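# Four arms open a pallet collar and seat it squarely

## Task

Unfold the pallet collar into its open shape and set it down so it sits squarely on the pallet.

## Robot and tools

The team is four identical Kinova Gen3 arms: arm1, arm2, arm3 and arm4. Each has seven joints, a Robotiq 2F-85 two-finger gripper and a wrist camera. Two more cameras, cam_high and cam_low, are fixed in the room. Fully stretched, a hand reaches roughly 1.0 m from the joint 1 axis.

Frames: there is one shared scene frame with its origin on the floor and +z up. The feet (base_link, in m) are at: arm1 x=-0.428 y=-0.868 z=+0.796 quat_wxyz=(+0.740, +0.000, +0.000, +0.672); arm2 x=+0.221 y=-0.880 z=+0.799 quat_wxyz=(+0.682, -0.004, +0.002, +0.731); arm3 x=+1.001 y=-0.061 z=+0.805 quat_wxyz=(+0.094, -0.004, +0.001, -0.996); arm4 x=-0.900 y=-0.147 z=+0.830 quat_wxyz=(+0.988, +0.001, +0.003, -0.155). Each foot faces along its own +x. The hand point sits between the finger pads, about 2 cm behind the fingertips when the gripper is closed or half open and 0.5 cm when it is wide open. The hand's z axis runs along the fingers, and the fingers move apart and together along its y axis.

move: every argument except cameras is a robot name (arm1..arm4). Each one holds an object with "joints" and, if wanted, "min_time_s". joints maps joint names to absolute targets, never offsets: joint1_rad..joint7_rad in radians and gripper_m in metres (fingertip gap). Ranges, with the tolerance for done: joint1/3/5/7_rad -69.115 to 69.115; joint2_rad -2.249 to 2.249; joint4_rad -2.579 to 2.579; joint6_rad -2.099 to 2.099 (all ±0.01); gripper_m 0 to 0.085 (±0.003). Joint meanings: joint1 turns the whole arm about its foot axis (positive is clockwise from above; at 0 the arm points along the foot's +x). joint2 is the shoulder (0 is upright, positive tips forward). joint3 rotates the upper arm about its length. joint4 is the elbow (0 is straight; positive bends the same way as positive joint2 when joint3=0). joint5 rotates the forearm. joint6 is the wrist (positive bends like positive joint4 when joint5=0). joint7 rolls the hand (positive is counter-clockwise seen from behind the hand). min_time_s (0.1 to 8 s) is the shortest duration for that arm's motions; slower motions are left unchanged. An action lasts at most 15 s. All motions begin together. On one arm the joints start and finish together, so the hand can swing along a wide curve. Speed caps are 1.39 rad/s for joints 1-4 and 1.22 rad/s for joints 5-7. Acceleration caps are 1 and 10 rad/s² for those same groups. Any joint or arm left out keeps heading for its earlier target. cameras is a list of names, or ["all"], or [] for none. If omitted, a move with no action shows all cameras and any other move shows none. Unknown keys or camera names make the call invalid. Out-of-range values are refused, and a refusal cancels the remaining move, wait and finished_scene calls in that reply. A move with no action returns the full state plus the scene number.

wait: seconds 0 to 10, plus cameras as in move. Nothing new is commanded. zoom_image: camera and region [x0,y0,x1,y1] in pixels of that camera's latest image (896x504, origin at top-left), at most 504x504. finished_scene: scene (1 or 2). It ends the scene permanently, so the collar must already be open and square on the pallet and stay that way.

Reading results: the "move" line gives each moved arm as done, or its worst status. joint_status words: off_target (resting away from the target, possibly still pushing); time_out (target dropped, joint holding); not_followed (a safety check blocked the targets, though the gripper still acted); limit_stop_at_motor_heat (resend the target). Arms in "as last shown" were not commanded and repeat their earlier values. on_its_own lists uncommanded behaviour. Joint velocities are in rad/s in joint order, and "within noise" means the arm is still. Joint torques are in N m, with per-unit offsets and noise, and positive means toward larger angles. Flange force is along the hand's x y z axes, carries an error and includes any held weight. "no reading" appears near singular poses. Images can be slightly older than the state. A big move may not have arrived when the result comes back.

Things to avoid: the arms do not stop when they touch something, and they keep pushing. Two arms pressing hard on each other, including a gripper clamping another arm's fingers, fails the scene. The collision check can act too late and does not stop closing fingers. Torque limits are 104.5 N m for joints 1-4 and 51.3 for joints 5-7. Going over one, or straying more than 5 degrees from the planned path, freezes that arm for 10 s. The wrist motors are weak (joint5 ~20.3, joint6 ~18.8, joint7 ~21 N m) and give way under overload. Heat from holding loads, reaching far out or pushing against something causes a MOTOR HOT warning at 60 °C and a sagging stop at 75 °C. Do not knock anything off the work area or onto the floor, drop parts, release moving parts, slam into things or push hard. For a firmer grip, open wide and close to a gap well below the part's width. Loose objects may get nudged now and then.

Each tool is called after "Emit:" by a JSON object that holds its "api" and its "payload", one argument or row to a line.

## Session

Emit:
{"api": "move", "payload": {

}}

Scene clock: 0.00 s.
Joint torques (N m): no reading
Motor temperatures (°C): arm1=[35 32 32 38 37 42 38] | arm2=[33 42 33 34 40 40 40] | arm3=[36 39 30 35 38 40 40] | arm4=[36 39 31 34 36 35 46]
Flange force (N): no reading
Joint velocities: within noise
arm1.joint_positions: joint1_rad=+0.109 joint2_rad=-0.427 joint3_rad=-0.050 joint4_rad=+1.472 joint5_rad=-0.070 joint6_rad=+1.961 joint7_rad=+1.887 gripper_m=+0.085
arm1.joint_status: not commanded
arm1.hand: x=-0.4065 y=-0.7305 z=+1.3129 quat_wxyz=(-0.046, +0.769, -0.636, -0.053) (m; scene frame)
arm2.joint_positions: joint1_rad=+0.236 joint2_rad=-0.364 joint3_rad=-0.126 joint4_rad=+1.609 joint5_rad=-0.064 joint6_rad=+1.971 joint7_rad=+1.939 gripper_m=+0.085
arm2.joint_status: not commanded
arm2.hand: x=+0.2239 y=-0.7523 z=+1.2662 quat_wxyz=(+0.039, +0.816, -0.577, +0.019) (m; scene frame)
arm3.joint_positions: joint1_rad=-0.169 joint2_rad=-0.363 joint3_rad=-0.074 joint4_rad=+1.527 joint5_rad=-0.005 joint6_rad=+1.959 joint7_rad=+1.022 gripper_m=+0.085
arm3.joint_status: not commanded
arm3.hand: x=+0.8660 y=-0.1050 z=+1.2969 quat_wxyz=(+0.006, -0.998, +0.060, +0.017) (m; scene frame)
arm4.joint_positions: joint1_rad=-0.484 joint2_rad=-0.358 joint3_rad=-0.055 joint4_rad=+1.573 joint5_rad=-0.060 joint6_rad=+2.007 joint7_rad=+1.671 gripper_m=+0.085
arm4.joint_status: not commanded
arm4.hand: x=-0.7779 y=-0.1252 z=+1.3078 quat_wxyz=(+0.044, +0.173, -0.984, -0.017) (m; scene frame)
pictures: arm1_cam_wrist, arm2_cam_wrist, arm3_cam_wrist, arm4_cam_wrist, cam_high, cam_low

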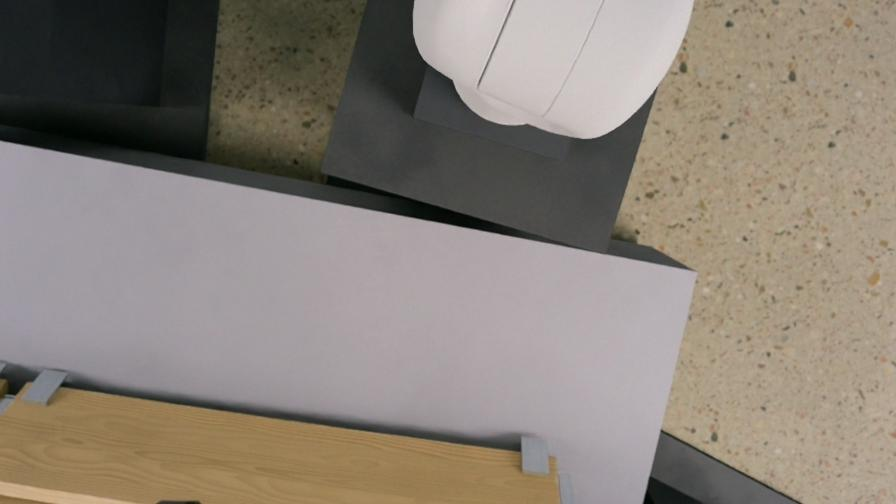

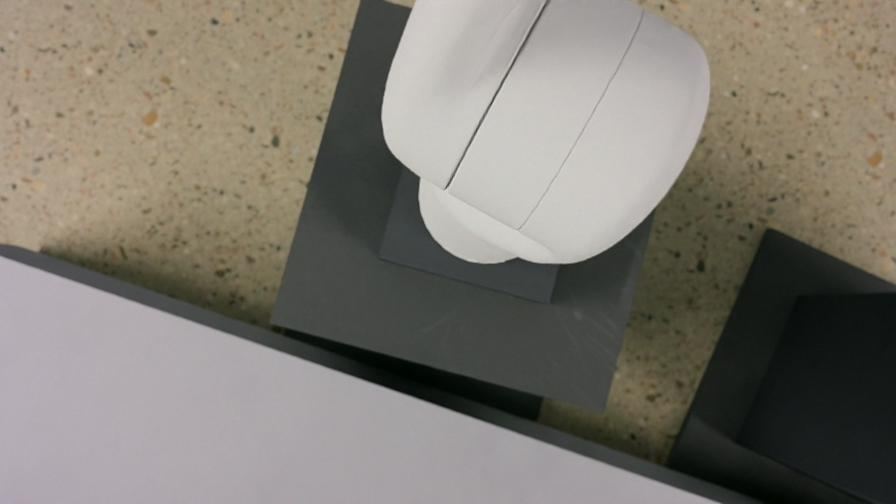

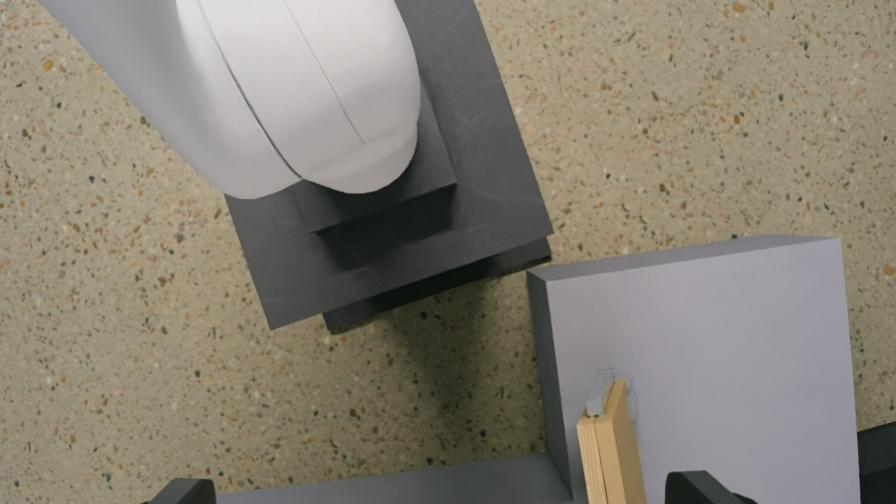

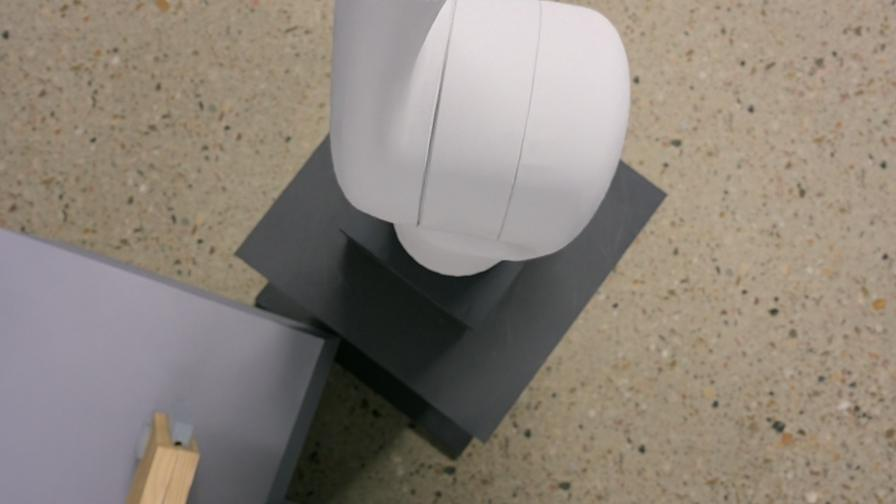

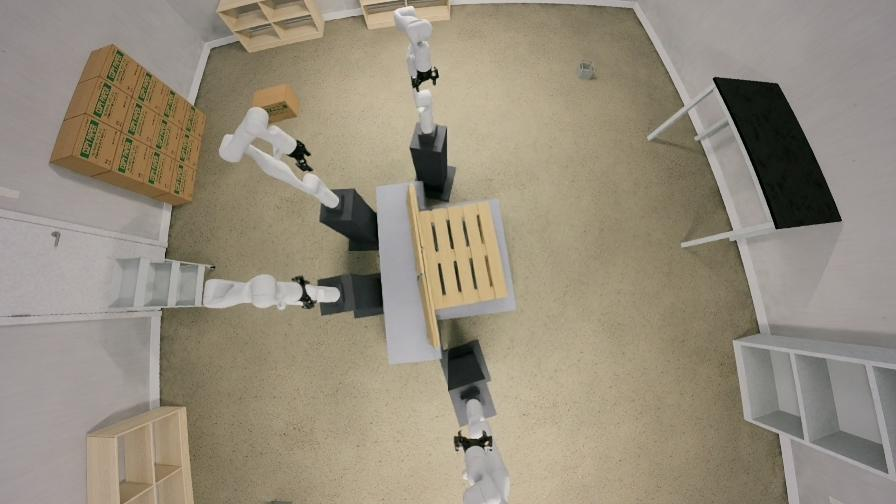

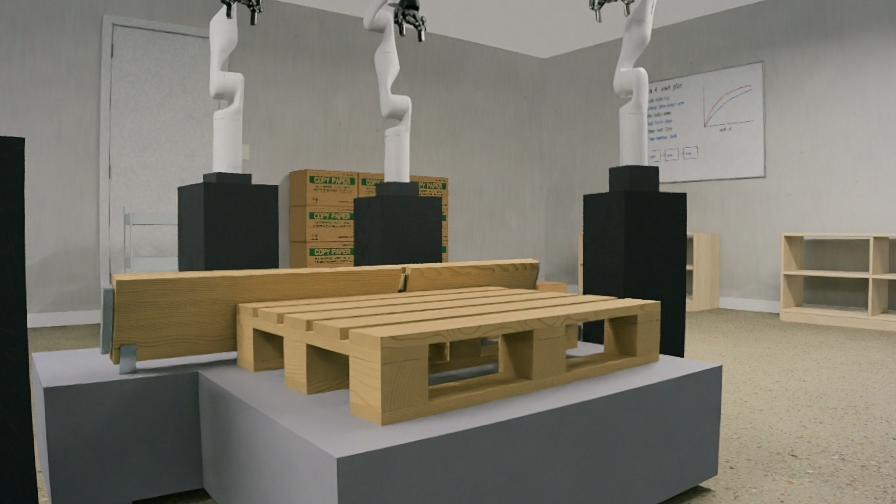

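Emit:
{"api": "move", "payload": {
  "arm1": {"joints":{"joint1_rad":-0.0861,"joint2_rad":0.749,"joint3_rad":0,"joint4_rad":1.5017,"joint5_rad":0,"joint6_rad":0.8609,"joint7_rad":1.581},"min_time_s":5},
  "arm2": {"joints":{"joint1_rad":0.0765,"joint2_rad":0.7679,"joint3_rad":0,"joint4_rad":1.4474,"joint5_rad":0,"joint6_rad":0.8963,"joint7_rad":1.57},"min_time_s":5}
}}

Emit:
{"api": "wait", "payload": {
  "seconds": 0.8,
  "cameras": ["arm1_cam_wrist","arm2_cam_wrist"]
}}

Scene clock: 18.17 s.
Joint torques (N m): arm1=[-0.08 -20.92 -0.81 -6.65 -0.08 -0.11 0.28] | arm2=[0.27 -22.32 0.48 -7.79 0.36 0.1 -0.26] | arm3=[-0.94 0.78 1.67 -8.19 0.56 0.4 0.37] | arm4=[0.6 -2.15 0.1 -10.5 -0.14 0.32 -0.17]
Motor temperatures (°C): arm1=[35 32 32 38 37 42 38] | arm2=[33 42 33 34 40 40 40] | arm3=[36 38 30 35 38 40 40] | arm4=[36 39 31 34 36 35 46]
Flange force (N): arm1=[-2.0 0.5 0.0] | arm2=[0.8 0.0 2.9] | arm3=[6.1 4.6 2.5] | arm4=[-0.2 -0.7 7.9]
move: arm1 done; arm2 done
Joint velocities: within noise
arm1.joint_positions: joint1_rad=-0.086 joint2_rad=+0.749 joint3_rad=+0.000 joint4_rad=+1.502 joint5_rad=+0.000 joint6_rad=+0.861 joint7_rad=+1.581 gripper_m=+0.085
arm1.joint_status: all done
arm1.hand: x=-0.3978 y=-0.3276 z=+0.8797 quat_wxyz=(-0.011, +0.707, -0.707, -0.010) (m; scene frame)
arm2.joint_positions: joint1_rad=+0.076 joint2_rad=+0.768 joint3_rad=+0.000 joint4_rad=+1.447 joint5_rad=+0.000 joint6_rad=+0.896 joint7_rad=+1.570 gripper_m=+0.085
arm2.joint_status: all done
arm2.hand: x=+0.2500 y=-0.3264 z=+0.8823 quat_wxyz=(-0.009, +0.704, -0.710, -0.006) (m; scene frame)
arm3, arm4: as last shown
pictures: none

Scene clock: 18.97 s.
Joint torques (N m): arm1=[-0.03 -20.91 -0.8 -6.61 -0.11 -0.1 0.26] | arm2=[0.26 -22.32 0.51 -7.79 0.35 0.11 -0.26] | arm3=[-0.91 0.76 1.56 -8.2 0.57 0.4 0.37] | arm4=[0.6 -2.13 0.07 -10.5 -0.16 0.31 -0.18]
Motor temperatures (°C): arm1=[35 32 32 38 37 42 38] | arm2=[33 42 33 34 40 40 40] | arm3=[36 38 30 35 38 40 40] | arm4=[36 39 31 34 36 35 46]
Flange force (N): arm1=[-2.2 0.5 0.0] | arm2=[0.8 0.0 2.9] | arm3=[6.0 4.3 2.5] | arm4=[-0.1 -0.9 7.9]
Joint velocities: within noise
arm1.joint_positions: joint1_rad=-0.086 joint2_rad=+0.749 joint3_rad=+0.000 joint4_rad=+1.502 joint5_rad=+0.000 joint6_rad=+0.861 joint7_rad=+1.581 gripper_m=+0.085
arm1.joint_status: all done
arm1.hand: x=-0.3978 y=-0.3276 z=+0.8797 quat_wxyz=(-0.011, +0.707, -0.707, -0.010) (m; scene frame)
arm2.joint_positions: joint1_rad=+0.076 joint2_rad=+0.768 joint3_rad=+0.000 joint4_rad=+1.447 joint5_rad=+0.000 joint6_rad=+0.896 joint7_rad=+1.570 gripper_m=+0.085
arm2.joint_status: all done
arm2.hand: x=+0.2500 y=-0.3264 z=+0.8823 quat_wxyz=(-0.009, +0.704, -0.710, -0.006) (m; scene frame)
arm3.joint_positions: joint1_rad=-0.169 joint2_rad=-0.363 joint3_rad=-0.074 joint4_rad=+1.527 joint5_rad=-0.005 joint6_rad=+1.959 joint7_rad=+1.022 gripper_m=+0.085
arm3.joint_status: not commanded
arm3.hand: x=+0.8660 y=-0.1050 z=+1.2969 quat_wxyz=(+0.006, -0.998, +0.060, +0.017) (m; scene frame)
arm4.joint_positions: joint1_rad=-0.484 joint2_rad=-0.358 joint3_rad=-0.055 joint4_rad=+1.573 joint5_rad=-0.060 joint6_rad=+2.007 joint7_rad=+1.671 gripper_m=+0.085
arm4.joint_status: not commanded
arm4.hand: x=-0.7779 y=-0.1252 z=+1.3078 quat_wxyz=(+0.044, +0.173, -0.984, -0.017) (m; scene frame)
wait: 0.80 s; at rest by 0.27 s
pictures: arm1_cam_wrist, arm2_cam_wrist

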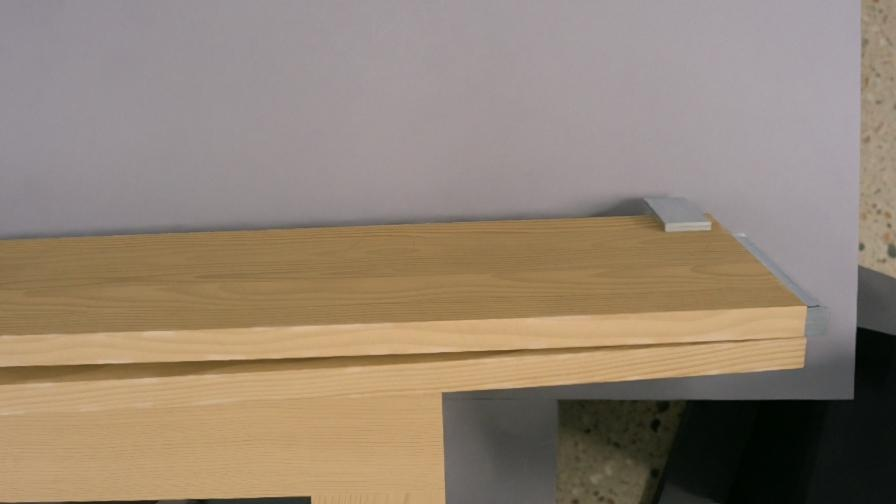

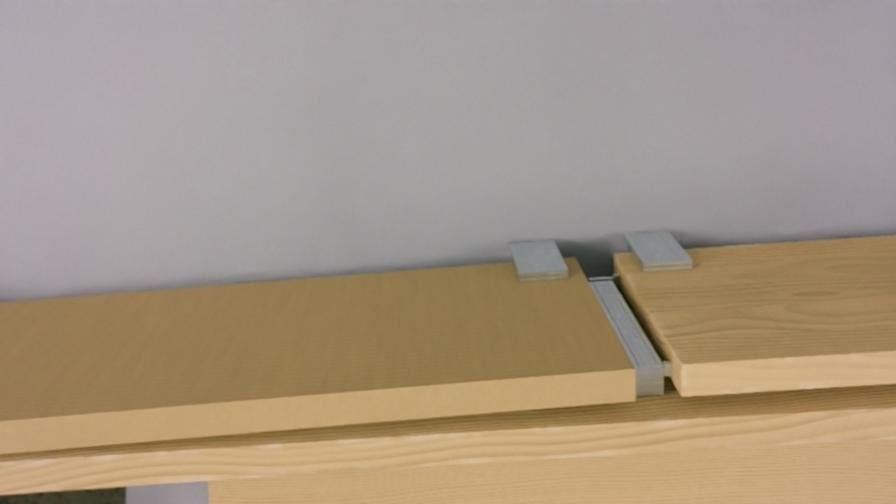

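Emit:
{"api": "zoom_image", "payload": {
  "camera": "arm2_cam_wrist",
  "region": [600, 330, 896, 440]
}}

Emit:
{"api": "zoom_image", "payload": {
  "camera": "arm1_cam_wrist",
  "region": [0, 310, 300, 430]
}}

Scaled by 1.703 from the camera's 896x504 image, which has a finer 1280x720 frame.

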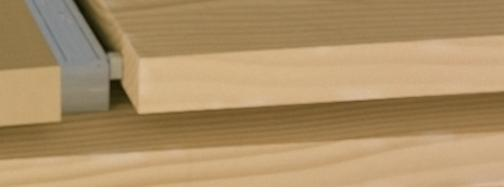

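Scaled by 1.680 from the camera's 896x504 image, which has a finer 1280x720 frame.

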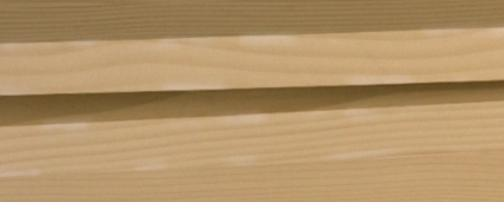

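Emit:
{"api": "wait", "payload": {
  "seconds": 0.1,
  "cameras": ["cam_low"]
}}

Emit:
{"api": "zoom_image", "payload": {
  "camera": "cam_low",
  "region": [270, 120, 390, 220]
}}

Scene clock: 32.10 s.
Joint torques (N m): arm1=[-0.07 -20.95 -0.83 -6.66 -0.09 -0.12 0.27] | arm2=[0.26 -22.32 0.46 -7.77 0.37 0.09 -0.23] | arm3=[-0.97 0.74 1.59 -8.2 0.62 0.39 0.42] | arm4=[0.57 -2.14 0.07 -10.48 -0.17 0.33 -0.14]
Motor temperatures (°C): arm1=[35 32 32 38 37 42 38] | arm2=[33 42 33 34 40 40 40] | arm3=[36 38 30 35 38 40 40] | arm4=[36 39 31 34 36 35 46]
Flange force (N): arm1=[-2.1 0.5 0.0] | arm2=[0.7 0.1 2.8] | arm3=[6.1 4.7 2.5] | arm4=[-0.2 -0.8 7.9]
Joint velocities: within noise
arm1.joint_positions: joint1_rad=-0.086 joint2_rad=+0.749 joint3_rad=+0.000 joint4_rad=+1.502 joint5_rad=+0.000 joint6_rad=+0.861 joint7_rad=+1.581 gripper_m=+0.085
arm1.joint_status: all done
arm1.hand: x=-0.3978 y=-0.3276 z=+0.8797 quat_wxyz=(-0.011, +0.707, -0.707, -0.010) (m; scene frame)
arm2.joint_positions: joint1_rad=+0.076 joint2_rad=+0.768 joint3_rad=+0.000 joint4_rad=+1.447 joint5_rad=+0.000 joint6_rad=+0.896 joint7_rad=+1.570 gripper_m=+0.085
arm2.joint_status: all done
arm2.hand: x=+0.2500 y=-0.3264 z=+0.8823 quat_wxyz=(-0.009, +0.704, -0.710, -0.006) (m; scene frame)
arm3.joint_positions: joint1_rad=-0.169 joint2_rad=-0.363 joint3_rad=-0.074 joint4_rad=+1.527 joint5_rad=-0.005 joint6_rad=+1.959 joint7_rad=+1.022 gripper_m=+0.085
arm3.joint_status: not commanded
arm3.hand: x=+0.8660 y=-0.1050 z=+1.2969 quat_wxyz=(+0.006, -0.998, +0.060, +0.017) (m; scene frame)
arm4.joint_positions: joint1_rad=-0.484 joint2_rad=-0.358 joint3_rad=-0.055 joint4_rad=+1.573 joint5_rad=-0.060 joint6_rad=+2.007 joint7_rad=+1.671 gripper_m=+0.085
arm4.joint_status: not commanded
arm4.hand: x=-0.7779 y=-0.1252 z=+1.3078 quat_wxyz=(+0.044, +0.173, -0.984, -0.017) (m; scene frame)
wait: 0.10 s; at rest from the start
pictures: cam_low

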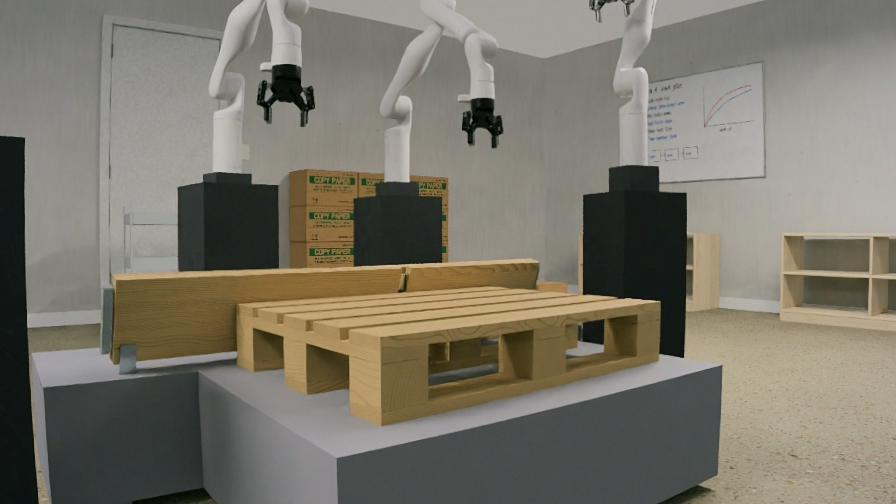

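Scaled by 4.200 from the camera's 896x504 image, which has a finer 1280x720 frame.

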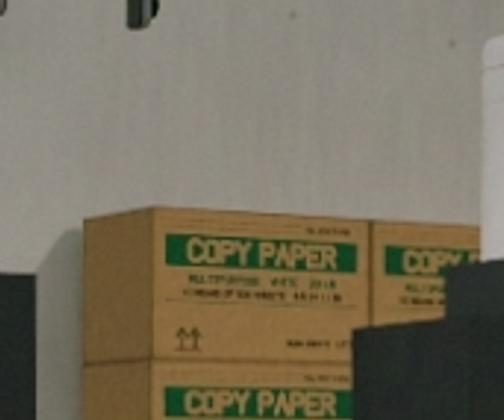

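Emit:
{"api": "zoom_image", "payload": {
  "camera": "cam_low",
  "region": [250, 60, 320, 130]
}}

Scaled by 7.200 from the camera's 896x504 image, which has a finer 1280x720 frame.

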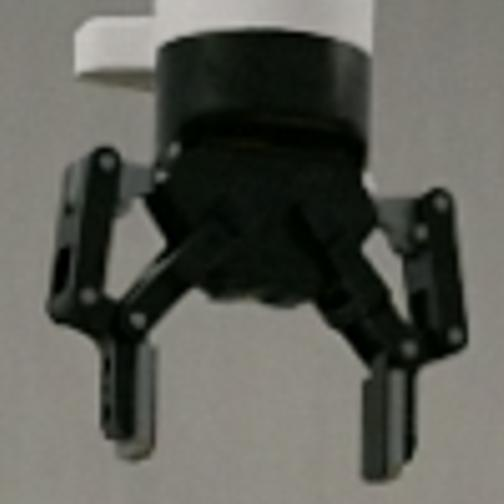

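Emit:
{"api": "move", "payload": {
  "arm2": {"joints":{"joint1_rad":-0.2995,"joint2_rad":1.3073,"joint3_rad":0,"joint4_rad":1.2158,"joint5_rad":0,"joint6_rad":0.5886,"joint7_rad":-0.3368,"gripper_m":0.04},"min_time_s":5},
  "arm3": {"joints":{"joint1_rad":-0.066,"joint2_rad":0.879,"joint3_rad":0,"joint4_rad":1.211,"joint5_rad":0,"joint6_rad":0.42,"joint7_rad":-1.571},"min_time_s":5},
  "arm4": {"joints":{"joint1_rad":-0.1093,"joint2_rad":1.0972,"joint3_rad":0,"joint4_rad":2.3565,"joint5_rad":0,"joint6_rad":-1.0837,"joint7_rad":4.712},"min_time_s":5}
}}

Emit:
{"api": "wait", "payload": {
  "seconds": 0.8,
  "cameras": ["arm2_cam_wrist","arm3_cam_wrist","arm4_cam_wrist"]
}}

Scene clock: 43.33 s.
Joint torques (N m): arm1=[-0.02 -20.99 -0.78 -6.63 -0.15 -0.09 0.29] | arm2=[0.2 -25.95 0.54 -5.81 0.33 0.03 -0.27] | arm3=[-0.89 -23.58 1.96 -9.49 0.55 -1.32 0.37] | arm4=[0.56 -17.83 0.49 -1.15 -0.09 -2.06 -0.16]
Motor temperatures (°C): arm1=[35 33 32 38 37 42 38] | arm2=[33 42 33 34 40 40 40] | arm3=[36 38 30 35 38 40 40] | arm4=[36 38 31 34 36 35 46]
Flange force (N): arm1=[-2.2 0.6 0.1] | arm2=[-0.2 -1.2 2.6] | arm3=[-2.6 3.6 -2.9] | arm4=[-3.6 -1.8 -5.0]
move: arm2 done; arm3 done; arm4 done
Joint velocities: within noise
arm1: as last shown
arm2.joint_positions: joint1_rad=-0.299 joint2_rad=+1.307 joint3_rad=+0.000 joint4_rad=+1.216 joint5_rad=+0.000 joint6_rad=+0.589 joint7_rad=-0.337 gripper_m=+0.040
arm2.joint_status: all done
arm2.hand: x=+0.0299 y=-0.3146 z=+0.6210 quat_wxyz=(+0.003, +0.016, -1.000, -0.010) (m; scene frame)
arm3.joint_positions: joint1_rad=-0.066 joint2_rad=+0.879 joint3_rad=+0.000 joint4_rad=+1.211 joint5_rad=+0.000 joint6_rad=+0.420 joint7_rad=-1.571 gripper_m=+0.085
arm3.joint_status: all done
arm3.hand: x=+0.2402 y=-0.2340 z=+0.9566 quat_wxyz=(-0.312, -0.121, +0.942, -0.039) (m; scene frame)
arm4.joint_positions: joint1_rad=-0.109 joint2_rad=+1.097 joint3_rad=+0.000 joint4_rad=+2.357 joint5_rad=+0.000 joint6_rad=-1.084 joint7_rad=+4.712 gripper_m=+0.085
arm4.joint_status: all done
arm4.hand: x=-0.4199 y=-0.2705 z=+0.7817 quat_wxyz=(+0.037, +0.923, -0.094, +0.372) (m; scene frame)
pictures: none

Scene clock: 44.13 s.
Joint torques (N m): arm1=[-0.05 -20.86 -0.84 -6.62 -0.1 -0.14 0.28] | arm2=[0.22 -25.94 0.55 -5.8 0.33 0.02 -0.27] | arm3=[-0.84 -23.54 1.95 -9.54 0.59 -1.26 0.43] | arm4=[0.59 -17.84 0.5 -1.16 -0.09 -2.06 -0.19]
Motor temperatures (°C): arm1=[35 33 32 38 37 42 38] | arm2=[33 42 33 34 40 40 40] | arm3=[36 38 30 35 38 40 40] | arm4=[36 38 31 34 36 35 46]
Flange force (N): arm1=[-2.2 0.5 -0.2] | arm2=[-0.2 -1.1 2.6] | arm3=[-3.0 3.3 -3.1] | arm4=[-3.7 -1.9 -5.0]
Joint velocities: within noise
arm1.joint_positions: joint1_rad=-0.086 joint2_rad=+0.749 joint3_rad=+0.000 joint4_rad=+1.502 joint5_rad=+0.000 joint6_rad=+0.861 joint7_rad=+1.581 gripper_m=+0.085
arm1.joint_status: not commanded
arm1.hand: x=-0.3978 y=-0.3276 z=+0.8797 quat_wxyz=(-0.011, +0.707, -0.707, -0.010) (m; scene frame)
arm2.joint_positions: joint1_rad=-0.299 joint2_rad=+1.307 joint3_rad=+0.000 joint4_rad=+1.216 joint5_rad=+0.000 joint6_rad=+0.589 joint7_rad=-0.337 gripper_m=+0.040
arm2.joint_status: all done
arm2.hand: x=+0.0299 y=-0.3146 z=+0.6210 quat_wxyz=(+0.003, +0.016, -1.000, -0.010) (m; scene frame)
arm3.joint_positions: joint1_rad=-0.066 joint2_rad=+0.879 joint3_rad=+0.000 joint4_rad=+1.211 joint5_rad=+0.000 joint6_rad=+0.420 joint7_rad=-1.571 gripper_m=+0.085
arm3.joint_status: all done
arm3.hand: x=+0.2402 y=-0.2340 z=+0.9566 quat_wxyz=(-0.312, -0.121, +0.942, -0.039) (m; scene frame)
arm4.joint_positions: joint1_rad=-0.109 joint2_rad=+1.097 joint3_rad=+0.000 joint4_rad=+2.357 joint5_rad=+0.000 joint6_rad=-1.084 joint7_rad=+4.712 gripper_m=+0.085
arm4.joint_status: all done
arm4.hand: x=-0.4199 y=-0.2705 z=+0.7817 quat_wxyz=(+0.037, +0.923, -0.094, +0.372) (m; scene frame)
wait: 0.80 s; at rest by 0.27 s
pictures: arm2_cam_wrist, arm3_cam_wrist, arm4_cam_wrist

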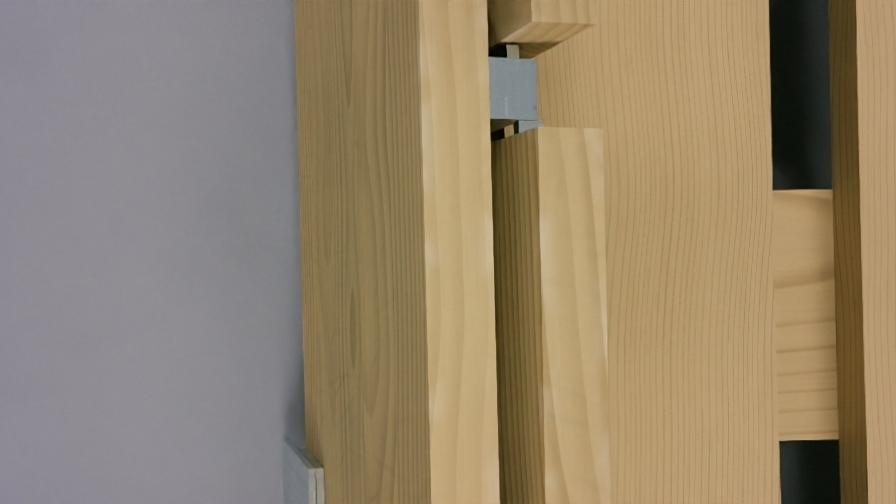

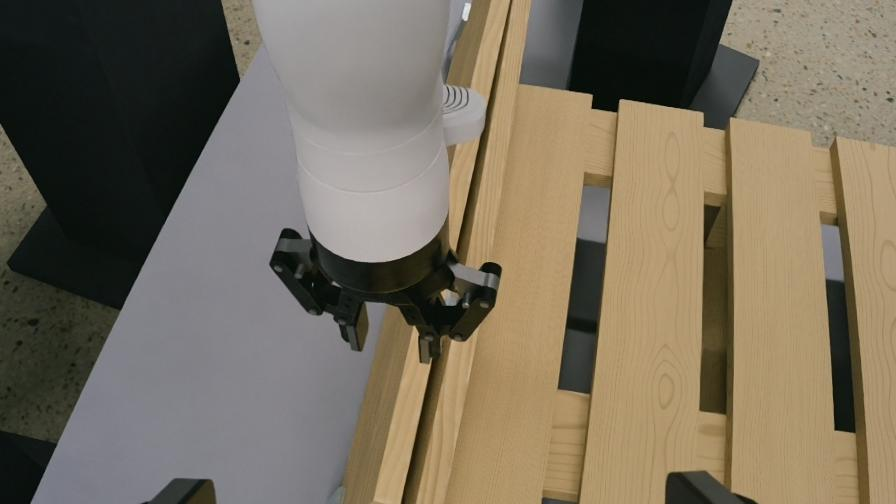

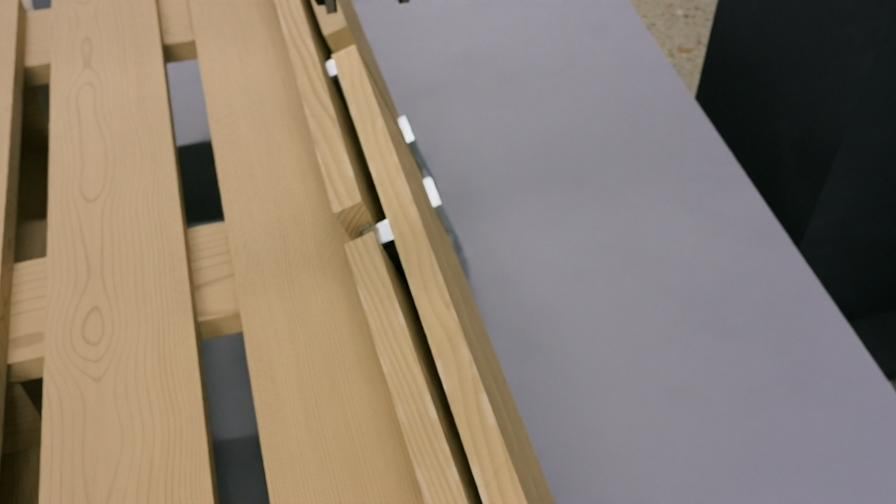

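Emit:
{"api": "move", "payload": {
  "arm2": {"joints":{"joint1_rad":-0.3002,"joint2_rad":1.4562,"joint4_rad":1.1168,"joint6_rad":0.5386,"joint7_rad":-0.3175},"min_time_s":3}
}}

Emit:
{"api": "wait", "payload": {
  "seconds": 0.7,
  "cameras": ["arm2_cam_wrist"]
}}

Scene clock: 53.30 s.
Joint torques (N m): arm1=[-0.09 -20.99 -0.85 -6.76 -0.09 -0.16 0.28] | arm2=[0.22 -26.16 0.55 -5.4 0.33 0 -0.26] | arm3=[-0.95 -23.55 1.92 -9.56 0.55 -1.25 0.36] | arm4=[0.61 -17.84 0.48 -1.2 -0.06 -2.05 -0.17]
Motor temperatures (°C): arm1=[35 33 32 38 37 42 38] | arm2=[33 42 33 34 40 40 40] | arm3=[36 38 30 35 38 40 40] | arm4=[36 38 31 34 36 35 46]
Flange force (N): arm1=[-1.9 0.5 0.1] | arm2=[-0.1 -1.1 2.5] | arm3=[-3.2 3.6 -3.1] | arm4=[-3.8 -2.0 -5.2]
move: arm2 done
Joint velocities: within noise
arm1, arm3, arm4: as last shown
arm2.joint_positions: joint1_rad=-0.300 joint2_rad=+1.456 joint3_rad=+0.000 joint4_rad=+1.117 joint5_rad=+0.000 joint6_rad=+0.539 joint7_rad=-0.317 gripper_m=+0.040
arm2.joint_status: all done
arm2.hand: x=+0.0302 y=-0.3164 z=+0.5507 quat_wxyz=(+0.003, +0.026, -1.000, -0.010) (m; scene frame)
pictures: none

Scene clock: 54.00 s.
Joint torques (N m): arm1=[-0.08 -20.95 -0.87 -6.6 -0.11 -0.13 0.25] | arm2=[0.19 -26.13 0.55 -5.47 0.33 0 -0.27] | arm3=[-0.88 -23.56 1.99 -9.54 0.59 -1.24 0.41] | arm4=[0.58 -17.82 0.49 -1.15 -0.09 -2.06 -0.18]
Motor temperatures (°C): arm1=[35 33 32 38 37 42 38] | arm2=[33 42 33 34 40 40 40] | arm3=[36 38 30 35 38 40 40] | arm4=[36 38 31 34 36 35 46]
Flange force (N): arm1=[-2.4 0.4 0.0] | arm2=[-0.3 -1.4 2.3] | arm3=[-3.1 3.5 -3.0] | arm4=[-3.6 -1.8 -5.1]
Joint velocities: within noise
arm1.joint_positions: joint1_rad=-0.086 joint2_rad=+0.749 joint3_rad=+0.000 joint4_rad=+1.502 joint5_rad=+0.000 joint6_rad=+0.861 joint7_rad=+1.581 gripper_m=+0.085
arm1.joint_status: not commanded
arm1.hand: x=-0.3978 y=-0.3276 z=+0.8797 quat_wxyz=(-0.011, +0.707, -0.707, -0.010) (m; scene frame)
arm2.joint_positions: joint1_rad=-0.300 joint2_rad=+1.456 joint3_rad=+0.000 joint4_rad=+1.117 joint5_rad=+0.000 joint6_rad=+0.539 joint7_rad=-0.317 gripper_m=+0.040
arm2.joint_status: all done
arm2.hand: x=+0.0302 y=-0.3164 z=+0.5507 quat_wxyz=(+0.003, +0.026, -1.000, -0.010) (m; scene frame)
arm3.joint_positions: joint1_rad=-0.066 joint2_rad=+0.879 joint3_rad=+0.000 joint4_rad=+1.211 joint5_rad=+0.000 joint6_rad=+0.420 joint7_rad=-1.571 gripper_m=+0.085
arm3.joint_status: not commanded
arm3.hand: x=+0.2402 y=-0.2340 z=+0.9566 quat_wxyz=(-0.312, -0.121, +0.942, -0.039) (m; scene frame)
arm4.joint_positions: joint1_rad=-0.109 joint2_rad=+1.097 joint3_rad=+0.000 joint4_rad=+2.357 joint5_rad=+0.000 joint6_rad=-1.084 joint7_rad=+4.712 gripper_m=+0.085
arm4.joint_status: not commanded
arm4.hand: x=-0.4199 y=-0.2705 z=+0.7817 quat_wxyz=(+0.037, +0.923, -0.094, +0.372) (m; scene frame)
wait: 0.70 s; at rest by 0.27 s
pictures: arm2_cam_wrist

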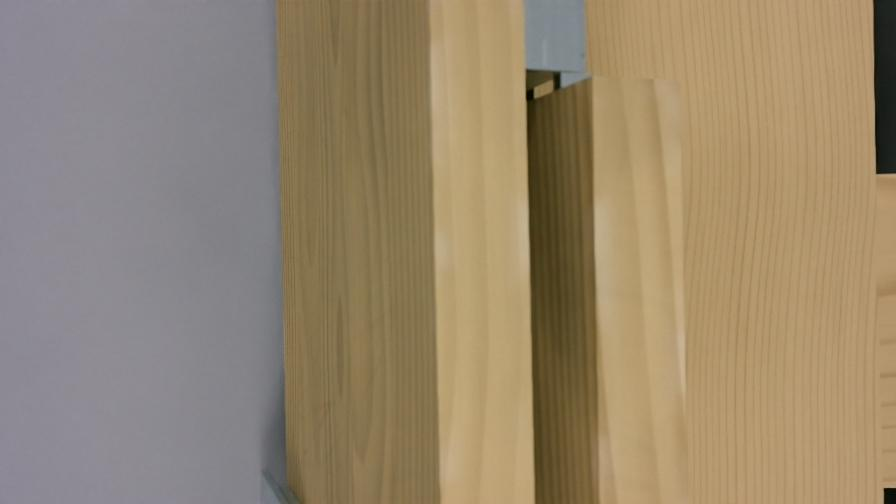

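Emit:
{"api": "move", "payload": {
  "arm2": {"joints":{"joint7_rad":-0.2925},"min_time_s":1}
}}

Emit:
{"api": "wait", "payload": {
  "seconds": 0.7,
  "cameras": ["arm2_cam_wrist"]
}}

Scene clock: 57.10 s.
Joint torques (N m): arm1=[-0.1 -21.03 -0.82 -6.66 -0.07 -0.11 0.3] | arm2=[0.2 -26.1 0.59 -5.39 0.33 0.02 -0.25] | arm3=[-0.93 -23.55 1.88 -9.53 0.59 -1.34 0.39] | arm4=[0.57 -17.85 0.51 -1.15 -0.08 -2.07 -0.17]
Motor temperatures (°C): arm1=[35 33 32 38 37 42 38] | arm2=[33 42 33 34 40 40 40] | arm3=[36 38 30 35 38 40 40] | arm4=[36 38 31 34 36 35 46]
Flange force (N): arm1=[-2.2 0.5 0.2] | arm2=[-0.1 -1.2 2.4] | arm3=[-2.7 3.5 -3.1] | arm4=[-3.7 -1.8 -5.0]
move: arm2 done
Joint velocities: within noise
arm1, arm3, arm4: as last shown
arm2.joint_positions: joint1_rad=-0.300 joint2_rad=+1.456 joint3_rad=+0.000 joint4_rad=+1.117 joint5_rad=+0.000 joint6_rad=+0.539 joint7_rad=-0.293 gripper_m=+0.040
arm2.joint_status: all done
arm2.hand: x=+0.0302 y=-0.3164 z=+0.5507 quat_wxyz=(+0.003, +0.038, -0.999, -0.010) (m; scene frame)
pictures: none

Scene clock: 57.80 s.
Joint torques (N m): arm1=[-0.06 -20.96 -0.89 -6.66 -0.11 -0.11 0.25] | arm2=[0.2 -26.14 0.6 -5.42 0.33 0.02 -0.26] | arm3=[-0.9 -23.61 1.93 -9.55 0.56 -1.3 0.33] | arm4=[0.58 -17.84 0.49 -1.18 -0.07 -2.06 -0.19]
Motor temperatures (°C): arm1=[35 33 32 38 37 42 38] | arm2=[33 42 33 34 40 40 40] | arm3=[36 38 30 35 38 40 40] | arm4=[36 38 31 34 36 35 46]
Flange force (N): arm1=[-2.1 0.5 0.0] | arm2=[-0.2 -1.3 2.5] | arm3=[-2.9 3.6 -3.0] | arm4=[-3.7 -1.9 -5.1]
Joint velocities: within noise
arm1.joint_positions: joint1_rad=-0.086 joint2_rad=+0.749 joint3_rad=+0.000 joint4_rad=+1.502 joint5_rad=+0.000 joint6_rad=+0.861 joint7_rad=+1.581 gripper_m=+0.085
arm1.joint_status: not commanded
arm1.hand: x=-0.3978 y=-0.3276 z=+0.8797 quat_wxyz=(-0.011, +0.707, -0.707, -0.010) (m; scene frame)
arm2.joint_positions: joint1_rad=-0.300 joint2_rad=+1.456 joint3_rad=+0.000 joint4_rad=+1.117 joint5_rad=+0.000 joint6_rad=+0.539 joint7_rad=-0.293 gripper_m=+0.040
arm2.joint_status: all done
arm2.hand: x=+0.0302 y=-0.3164 z=+0.5507 quat_wxyz=(+0.003, +0.038, -0.999, -0.010) (m; scene frame)
arm3.joint_positions: joint1_rad=-0.066 joint2_rad=+0.879 joint3_rad=+0.000 joint4_rad=+1.211 joint5_rad=+0.000 joint6_rad=+0.420 joint7_rad=-1.571 gripper_m=+0.085
arm3.joint_status: not commanded
arm3.hand: x=+0.2402 y=-0.2340 z=+0.9566 quat_wxyz=(-0.312, -0.121, +0.942, -0.039) (m; scene frame)
arm4.joint_positions: joint1_rad=-0.109 joint2_rad=+1.097 joint3_rad=+0.000 joint4_rad=+2.357 joint5_rad=+0.000 joint6_rad=-1.084 joint7_rad=+4.712 gripper_m=+0.085
arm4.joint_status: not commanded
arm4.hand: x=-0.4199 y=-0.2705 z=+0.7817 quat_wxyz=(+0.037, +0.923, -0.094, +0.372) (m; scene frame)
wait: 0.70 s; at rest by 0.27 s
pictures: arm2_cam_wrist

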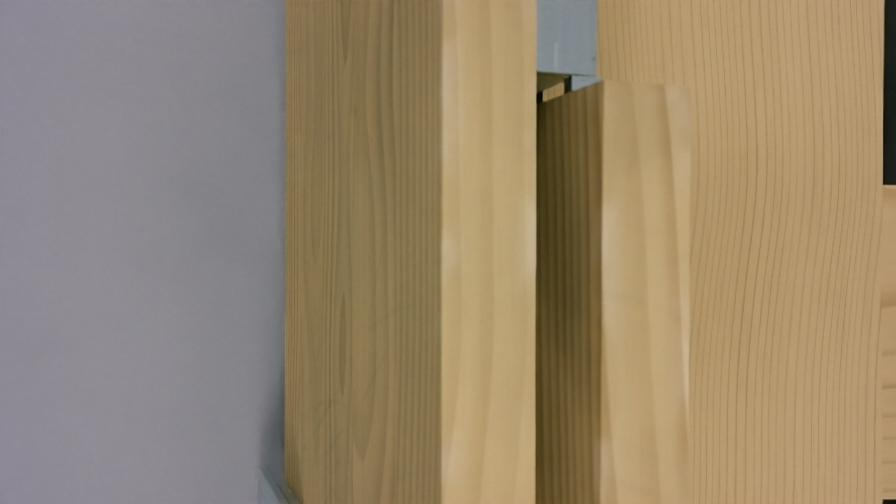

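Emit:
{"api": "move", "payload": {
  "arm2": {"joints":{"joint1_rad":-0.2984,"joint2_rad":1.517,"joint4_rad":1.0535,"joint6_rad":0.5411,"joint7_rad":-0.2907},"min_time_s":2.5}
}}

Emit:
{"api": "wait", "payload": {
  "seconds": 0.7,
  "cameras": ["arm2_cam_wrist"]
}}

Scene clock: 63.17 s.
Joint torques (N m): arm1=[-0.04 -20.96 -0.78 -6.62 -0.07 -0.17 0.3] | arm2=[0.42 -9.91 0.3 -3.93 0.36 -1.88 -0.19] | arm3=[-0.88 -23.49 1.92 -9.52 0.56 -1.29 0.41] | arm4=[0.6 -17.83 0.51 -1.14 -0.08 -2.05 -0.17]
Motor temperatures (°C): arm1=[35 33 32 38 37 42 38] | arm2=[33 42 33 34 40 40 40] | arm3=[36 38 30 35 38 40 40] | arm4=[36 38 31 34 36 35 46]
Flange force (N): arm1=[-2.4 0.6 -0.1] | arm2=[-1.7 -9.6 -32.7] | arm3=[-2.9 3.4 -3.2] | arm4=[-3.7 -2.0 -5.0]
move: arm2 done
Joint velocities: within noise
arm1, arm3, arm4: as last shown
arm2.joint_positions: joint1_rad=-0.298 joint2_rad=+1.517 joint3_rad=+0.000 joint4_rad=+1.053 joint5_rad=+0.000 joint6_rad=+0.541 joint7_rad=-0.291 gripper_m=+0.040
arm2.joint_status: all done
arm2.hand: x=+0.0303 y=-0.3137 z=+0.5257 quat_wxyz=(+0.003, +0.038, -0.999, -0.010) (m; scene frame)
pictures: none

Scene clock: 63.87 s.
Joint torques (N m): arm1=[-0.1 -20.92 -0.86 -6.68 -0.07 -0.08 0.28] | arm2=[0.44 -9.6 0.33 -3.82 0.39 -1.85 -0.2] | arm3=[-0.92 -23.64 1.96 -9.59 0.6 -1.3 0.41] | arm4=[0.59 -17.86 0.53 -1.16 -0.08 -2.06 -0.18]
Motor temperatures (°C): arm1=[35 33 32 38 37 42 38] | arm2=[33 42 33 34 40 40 40] | arm3=[36 38 30 35 38 40 40] | arm4=[36 38 31 34 36 35 46]
Flange force (N): arm1=[-1.9 0.4 0.1] | arm2=[-1.7 -9.6 -33.2] | arm3=[-3.0 3.5 -3.0] | arm4=[-3.7 -2.0 -5.0]
Joint velocities: within noise
arm1.joint_positions: joint1_rad=-0.086 joint2_rad=+0.749 joint3_rad=+0.000 joint4_rad=+1.502 joint5_rad=+0.000 joint6_rad=+0.861 joint7_rad=+1.581 gripper_m=+0.085
arm1.joint_status: not commanded
arm1.hand: x=-0.3978 y=-0.3276 z=+0.8797 quat_wxyz=(-0.011, +0.707, -0.707, -0.010) (m; scene frame)
arm2.joint_positions: joint1_rad=-0.298 joint2_rad=+1.517 joint3_rad=+0.000 joint4_rad=+1.053 joint5_rad=+0.000 joint6_rad=+0.541 joint7_rad=-0.291 gripper_m=+0.040
arm2.joint_status: all done
arm2.hand: x=+0.0303 y=-0.3137 z=+0.5257 quat_wxyz=(+0.003, +0.038, -0.999, -0.010) (m; scene frame)
arm3.joint_positions: joint1_rad=-0.066 joint2_rad=+0.879 joint3_rad=+0.000 joint4_rad=+1.211 joint5_rad=+0.000 joint6_rad=+0.420 joint7_rad=-1.571 gripper_m=+0.085
arm3.joint_status: not commanded
arm3.hand: x=+0.2402 y=-0.2340 z=+0.9566 quat_wxyz=(-0.312, -0.121, +0.942, -0.039) (m; scene frame)
arm4.joint_positions: joint1_rad=-0.109 joint2_rad=+1.097 joint3_rad=+0.000 joint4_rad=+2.357 joint5_rad=+0.000 joint6_rad=-1.084 joint7_rad=+4.712 gripper_m=+0.085
arm4.joint_status: not commanded
arm4.hand: x=-0.4199 y=-0.2705 z=+0.7817 quat_wxyz=(+0.037, +0.923, -0.094, +0.372) (m; scene frame)
wait: 0.70 s; at rest by 0.27 s
pictures: arm2_cam_wrist

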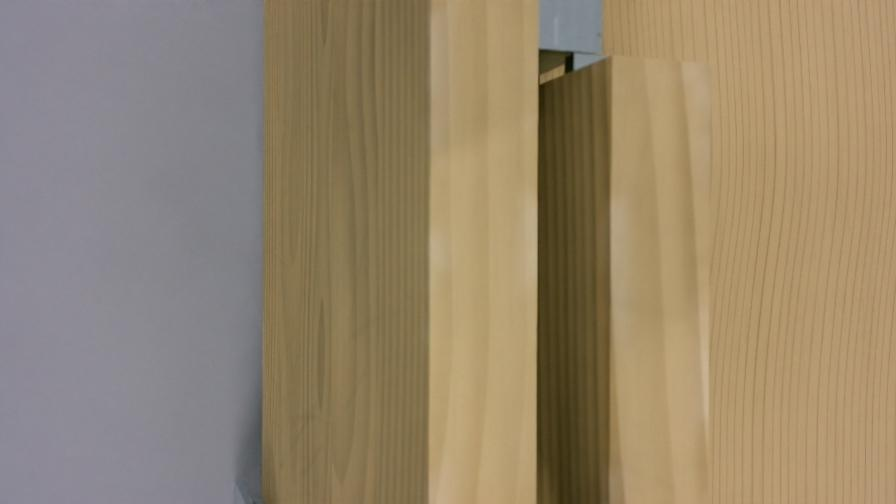

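Emit:
{"api": "move", "payload": {
  "arm4": {"joints":{"joint6_rad":-1.33},"min_time_s":2}
}}

Emit:
{"api": "wait", "payload": {
  "seconds": 0.7,
  "cameras": ["arm4_cam_wrist","arm3_cam_wrist"]
}}

Scene clock: 70.33 s.
Joint torques (N m): arm1=[-0.11 -20.91 -0.84 -6.69 -0.1 -0.1 0.24] | arm2=[0.46 -9.63 0.31 -3.81 0.37 -1.86 -0.18] | arm3=[-0.91 -23.57 1.92 -9.57 0.56 -1.27 0.4] | arm4=[0.6 -18.14 0.5 -1.47 -0.11 -2.36 -0.16]
Motor temperatures (°C): arm1=[35 33 32 38 37 42 38] | arm2=[33 42 33 34 40 40 40] | arm3=[36 38 30 35 38 40 40] | arm4=[36 38 31 34 36 35 46]
Flange force (N): arm1=[-1.8 0.4 0.0] | arm2=[-1.6 -9.5 -33.1] | arm3=[-3.1 3.5 -3.1] | arm4=[-2.9 -1.8 -5.6]
move: arm4 time_out
Joint velocities: within noise
arm1.joint_positions: joint1_rad=-0.086 joint2_rad=+0.749 joint3_rad=+0.000 joint4_rad=+1.502 joint5_rad=+0.000 joint6_rad=+0.861 joint7_rad=+1.581 gripper_m=+0.085
arm1.joint_status: not commanded
arm1.hand: x=-0.3978 y=-0.3276 z=+0.8797 quat_wxyz=(-0.011, +0.707, -0.707, -0.010) (m; scene frame)
arm2, arm3: as last shown
arm2.joint_positions: joint1_rad=-0.298 joint2_rad=+1.517 joint3_rad=+0.000 joint4_rad=+1.054 joint5_rad=+0.000 joint6_rad=+0.541 joint7_rad=-0.291 gripper_m=+0.040
arm4.joint_positions: joint1_rad=-0.109 joint2_rad=+1.097 joint3_rad=+0.000 joint4_rad=+2.357 joint5_rad=+0.000 joint6_rad=-1.241 joint7_rad=+4.712 gripper_m=+0.085
arm4.joint_status: joint6_rad time_out (moved -0.157 of -0.246)
arm4.hand: x=-0.3883 y=-0.2770 z=+0.8182 quat_wxyz=(+0.044, +0.891, -0.090, +0.443) (m; scene frame)
pictures: none
joint command not followed: on one or more control steps a check withheld the commanded joint targets of the arm4 arm, and it was not sent them on those steps.
cause: the commanded joint targets, or the way to them, would bring a part of the robot too close to another arm (this arm's gripper and the arm1 arm's gripper, 5 mm apart when this arm was first held).

not run: a stop came earlier in this reply.

Emit:
{"api": "move", "payload": {
  "arm1": {"joints":{"joint2_rad":0.3},"min_time_s":2}
}}

Emit:
{"api": "move", "payload": {
  "arm4": {"joints":{"joint6_rad":-1.37},"min_time_s":2}
}}

Emit:
{"api": "wait", "payload": {
  "seconds": 0.7,
  "cameras": ["arm4_cam_wrist","arm3_cam_wrist"]
}}

Emit:
{"api": "zoom_image", "payload": {
  "camera": "arm3_cam_wrist",
  "region": [330, 280, 530, 400]
}}

Scene clock: 73.53 s.
Joint torques (N m): arm1=[-0.04 -16.24 -0.97 -9.64 -0.11 -1.39 0.3] | arm2=[0.42 -9.58 0.29 -3.88 0.38 -1.87 -0.21] | arm3=[-0.88 -23.54 2.03 -9.59 0.57 -1.28 0.38] | arm4=[0.57 -18.16 0.49 -1.46 -0.07 -2.36 -0.17]
Motor temperatures (°C): arm1=[35 33 32 38 37 42 38] | arm2=[33 42 33 34 40 40 40] | arm3=[36 38 30 35 38 40 40] | arm4=[36 38 31 34 36 35 46]
Flange force (N): arm1=[-2.3 1.0 0.0] | arm2=[-1.8 -9.9 -33.3] | arm3=[-3.2 3.6 -3.2] | arm4=[-2.9 -1.9 -5.6]
move: arm1 done
Joint velocities: within noise
arm1.joint_positions: joint1_rad=-0.086 joint2_rad=+0.300 joint3_rad=+0.000 joint4_rad=+1.502 joint5_rad=+0.000 joint6_rad=+0.861 joint7_rad=+1.581 gripper_m=+0.085
arm1.joint_status: all done
arm1.hand: x=-0.3975 y=-0.2941 z=+1.1341 quat_wxyz=(-0.170, +0.687, -0.687, -0.166) (m; scene frame)
arm2, arm3, arm4: as last shown
arm4.hand: x=-0.3882 y=-0.2770 z=+0.8182 quat_wxyz=(+0.044, +0.891, -0.090, +0.443) (m; scene frame)
pictures: none

Scene clock: 75.83 s.
Joint torques (N m): arm1=[0.01 -16.29 -1 -9.63 -0.07 -1.39 0.3] | arm2=[0.43 -9.61 0.31 -3.86 0.35 -1.83 -0.19] | arm3=[-0.88 -23.54 1.92 -9.59 0.61 -1.26 0.37] | arm4=[0.55 -18.36 0.5 -1.64 -0.1 -2.58 -0.18]
Motor temperatures (°C): arm1=[35 33 32 38 37 42 38] | arm2=[33 41 33 34 40 40 40] | arm3=[36 38 30 35 38 40 40] | arm4=[36 38 31 34 36 35 46]
Flange force (N): arm1=[-2.4 1.0 0.1] | arm2=[-1.8 -9.9 -33.2] | arm3=[-3.3 3.4 -3.2] | arm4=[-2.1 -1.6 -5.7]
move: arm4 done
Joint velocities: within noise
arm1, arm2, arm3: as last shown
arm4.joint_positions: joint1_rad=-0.109 joint2_rad=+1.097 joint3_rad=+0.000 joint4_rad=+2.357 joint5_rad=+0.000 joint6_rad=-1.370 joint7_rad=+4.712 gripper_m=+0.085
arm4.joint_status: all done
arm4.hand: x=-0.3665 y=-0.2815 z=+0.8518 quat_wxyz=(+0.050, +0.860, -0.087, +0.500) (m; scene frame)
pictures: none

Scene clock: 76.53 s.
Joint torques (N m): arm1=[-0.13 -16.27 -0.97 -9.62 -0.14 -1.41 0.26] | arm2=[0.45 -9.62 0.34 -3.87 0.36 -1.84 -0.2] | arm3=[-0.82 -23.55 1.89 -9.53 0.55 -1.29 0.42] | arm4=[0.64 -18.34 0.51 -1.69 -0.07 -2.57 -0.16]
Motor temperatures (°C): arm1=[35 33 32 38 37 42 38] | arm2=[33 41 33 34 40 40 40] | arm3=[36 38 30 35 38 40 40] | arm4=[36 38 31 34 36 35 46]
Flange force (N): arm1=[-2.5 0.7 0.0] | arm2=[-1.8 -9.9 -33.2] | arm3=[-2.9 3.2 -3.0] | arm4=[-2.1 -2.0 -5.9]
Joint velocities: within noise
arm1.joint_positions: joint1_rad=-0.086 joint2_rad=+0.300 joint3_rad=+0.000 joint4_rad=+1.502 joint5_rad=+0.000 joint6_rad=+0.861 joint7_rad=+1.581 gripper_m=+0.085
arm1.joint_status: not commanded
arm1.hand: x=-0.3975 y=-0.2941 z=+1.1341 quat_wxyz=(-0.170, +0.687, -0.687, -0.166) (m; scene frame)
arm2.joint_positions: joint1_rad=-0.298 joint2_rad=+1.517 joint3_rad=+0.000 joint4_rad=+1.054 joint5_rad=+0.000 joint6_rad=+0.541 joint7_rad=-0.291 gripper_m=+0.040
arm2.joint_status: not commanded
arm2.hand: x=+0.0303 y=-0.3137 z=+0.5257 quat_wxyz=(+0.003, +0.038, -0.999, -0.010) (m; scene frame)
arm3.joint_positions: joint1_rad=-0.066 joint2_rad=+0.879 joint3_rad=+0.000 joint4_rad=+1.211 joint5_rad=+0.000 joint6_rad=+0.420 joint7_rad=-1.571 gripper_m=+0.085
arm3.joint_status: not commanded
arm3.hand: x=+0.2402 y=-0.2340 z=+0.9566 quat_wxyz=(-0.312, -0.121, +0.942, -0.039) (m; scene frame)
arm4.joint_positions: joint1_rad=-0.109 joint2_rad=+1.097 joint3_rad=+0.000 joint4_rad=+2.357 joint5_rad=+0.000 joint6_rad=-1.370 joint7_rad=+4.712 gripper_m=+0.085
arm4.joint_status: all done
arm4.hand: x=-0.3665 y=-0.2815 z=+0.8518 quat_wxyz=(+0.050, +0.860, -0.087, +0.500) (m; scene frame)
wait: 0.70 s; at rest by 0.27 s
pictures: arm3_cam_wrist, arm4_cam_wrist

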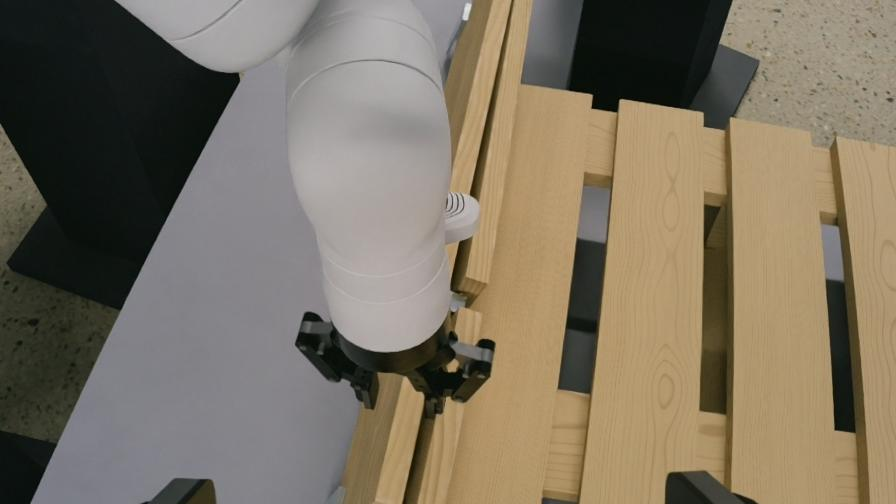

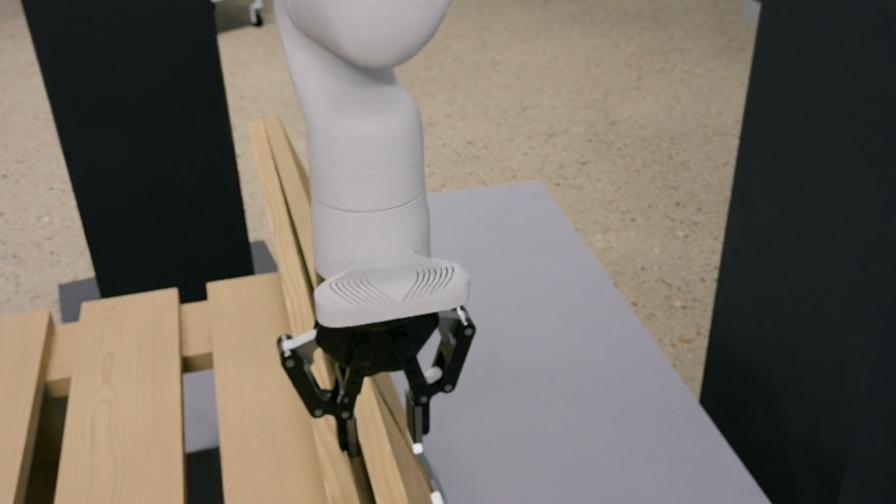

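Scaled by 2.520 from the camera's 896x504 image, which has a finer 1280x720 frame.

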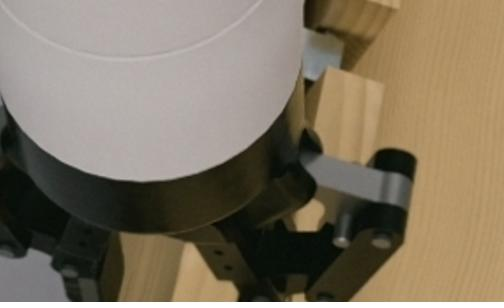

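Emit:
{"api": "zoom_image", "payload": {
  "camera": "arm4_cam_wrist",
  "region": [310, 390, 450, 500]
}}

Emit:
{"api": "zoom_image", "payload": {
  "camera": "arm3_cam_wrist",
  "region": [340, 360, 480, 450]
}}

Scaled by 3.600 from the camera's 896x504 image, which has a finer 1280x720 frame.

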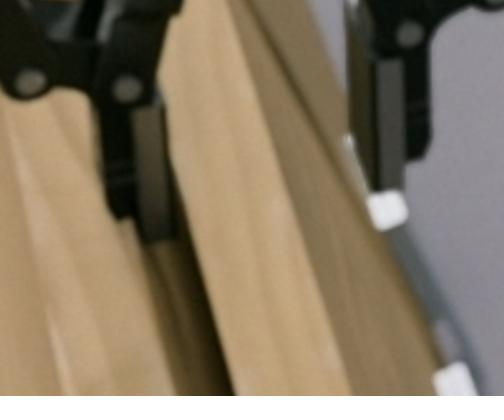

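Scaled by 3.600 from the camera's 896x504 image, which has a finer 1280x720 frame.

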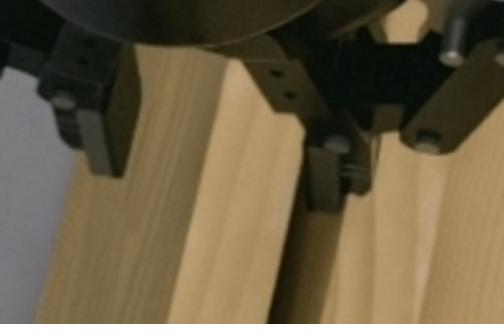

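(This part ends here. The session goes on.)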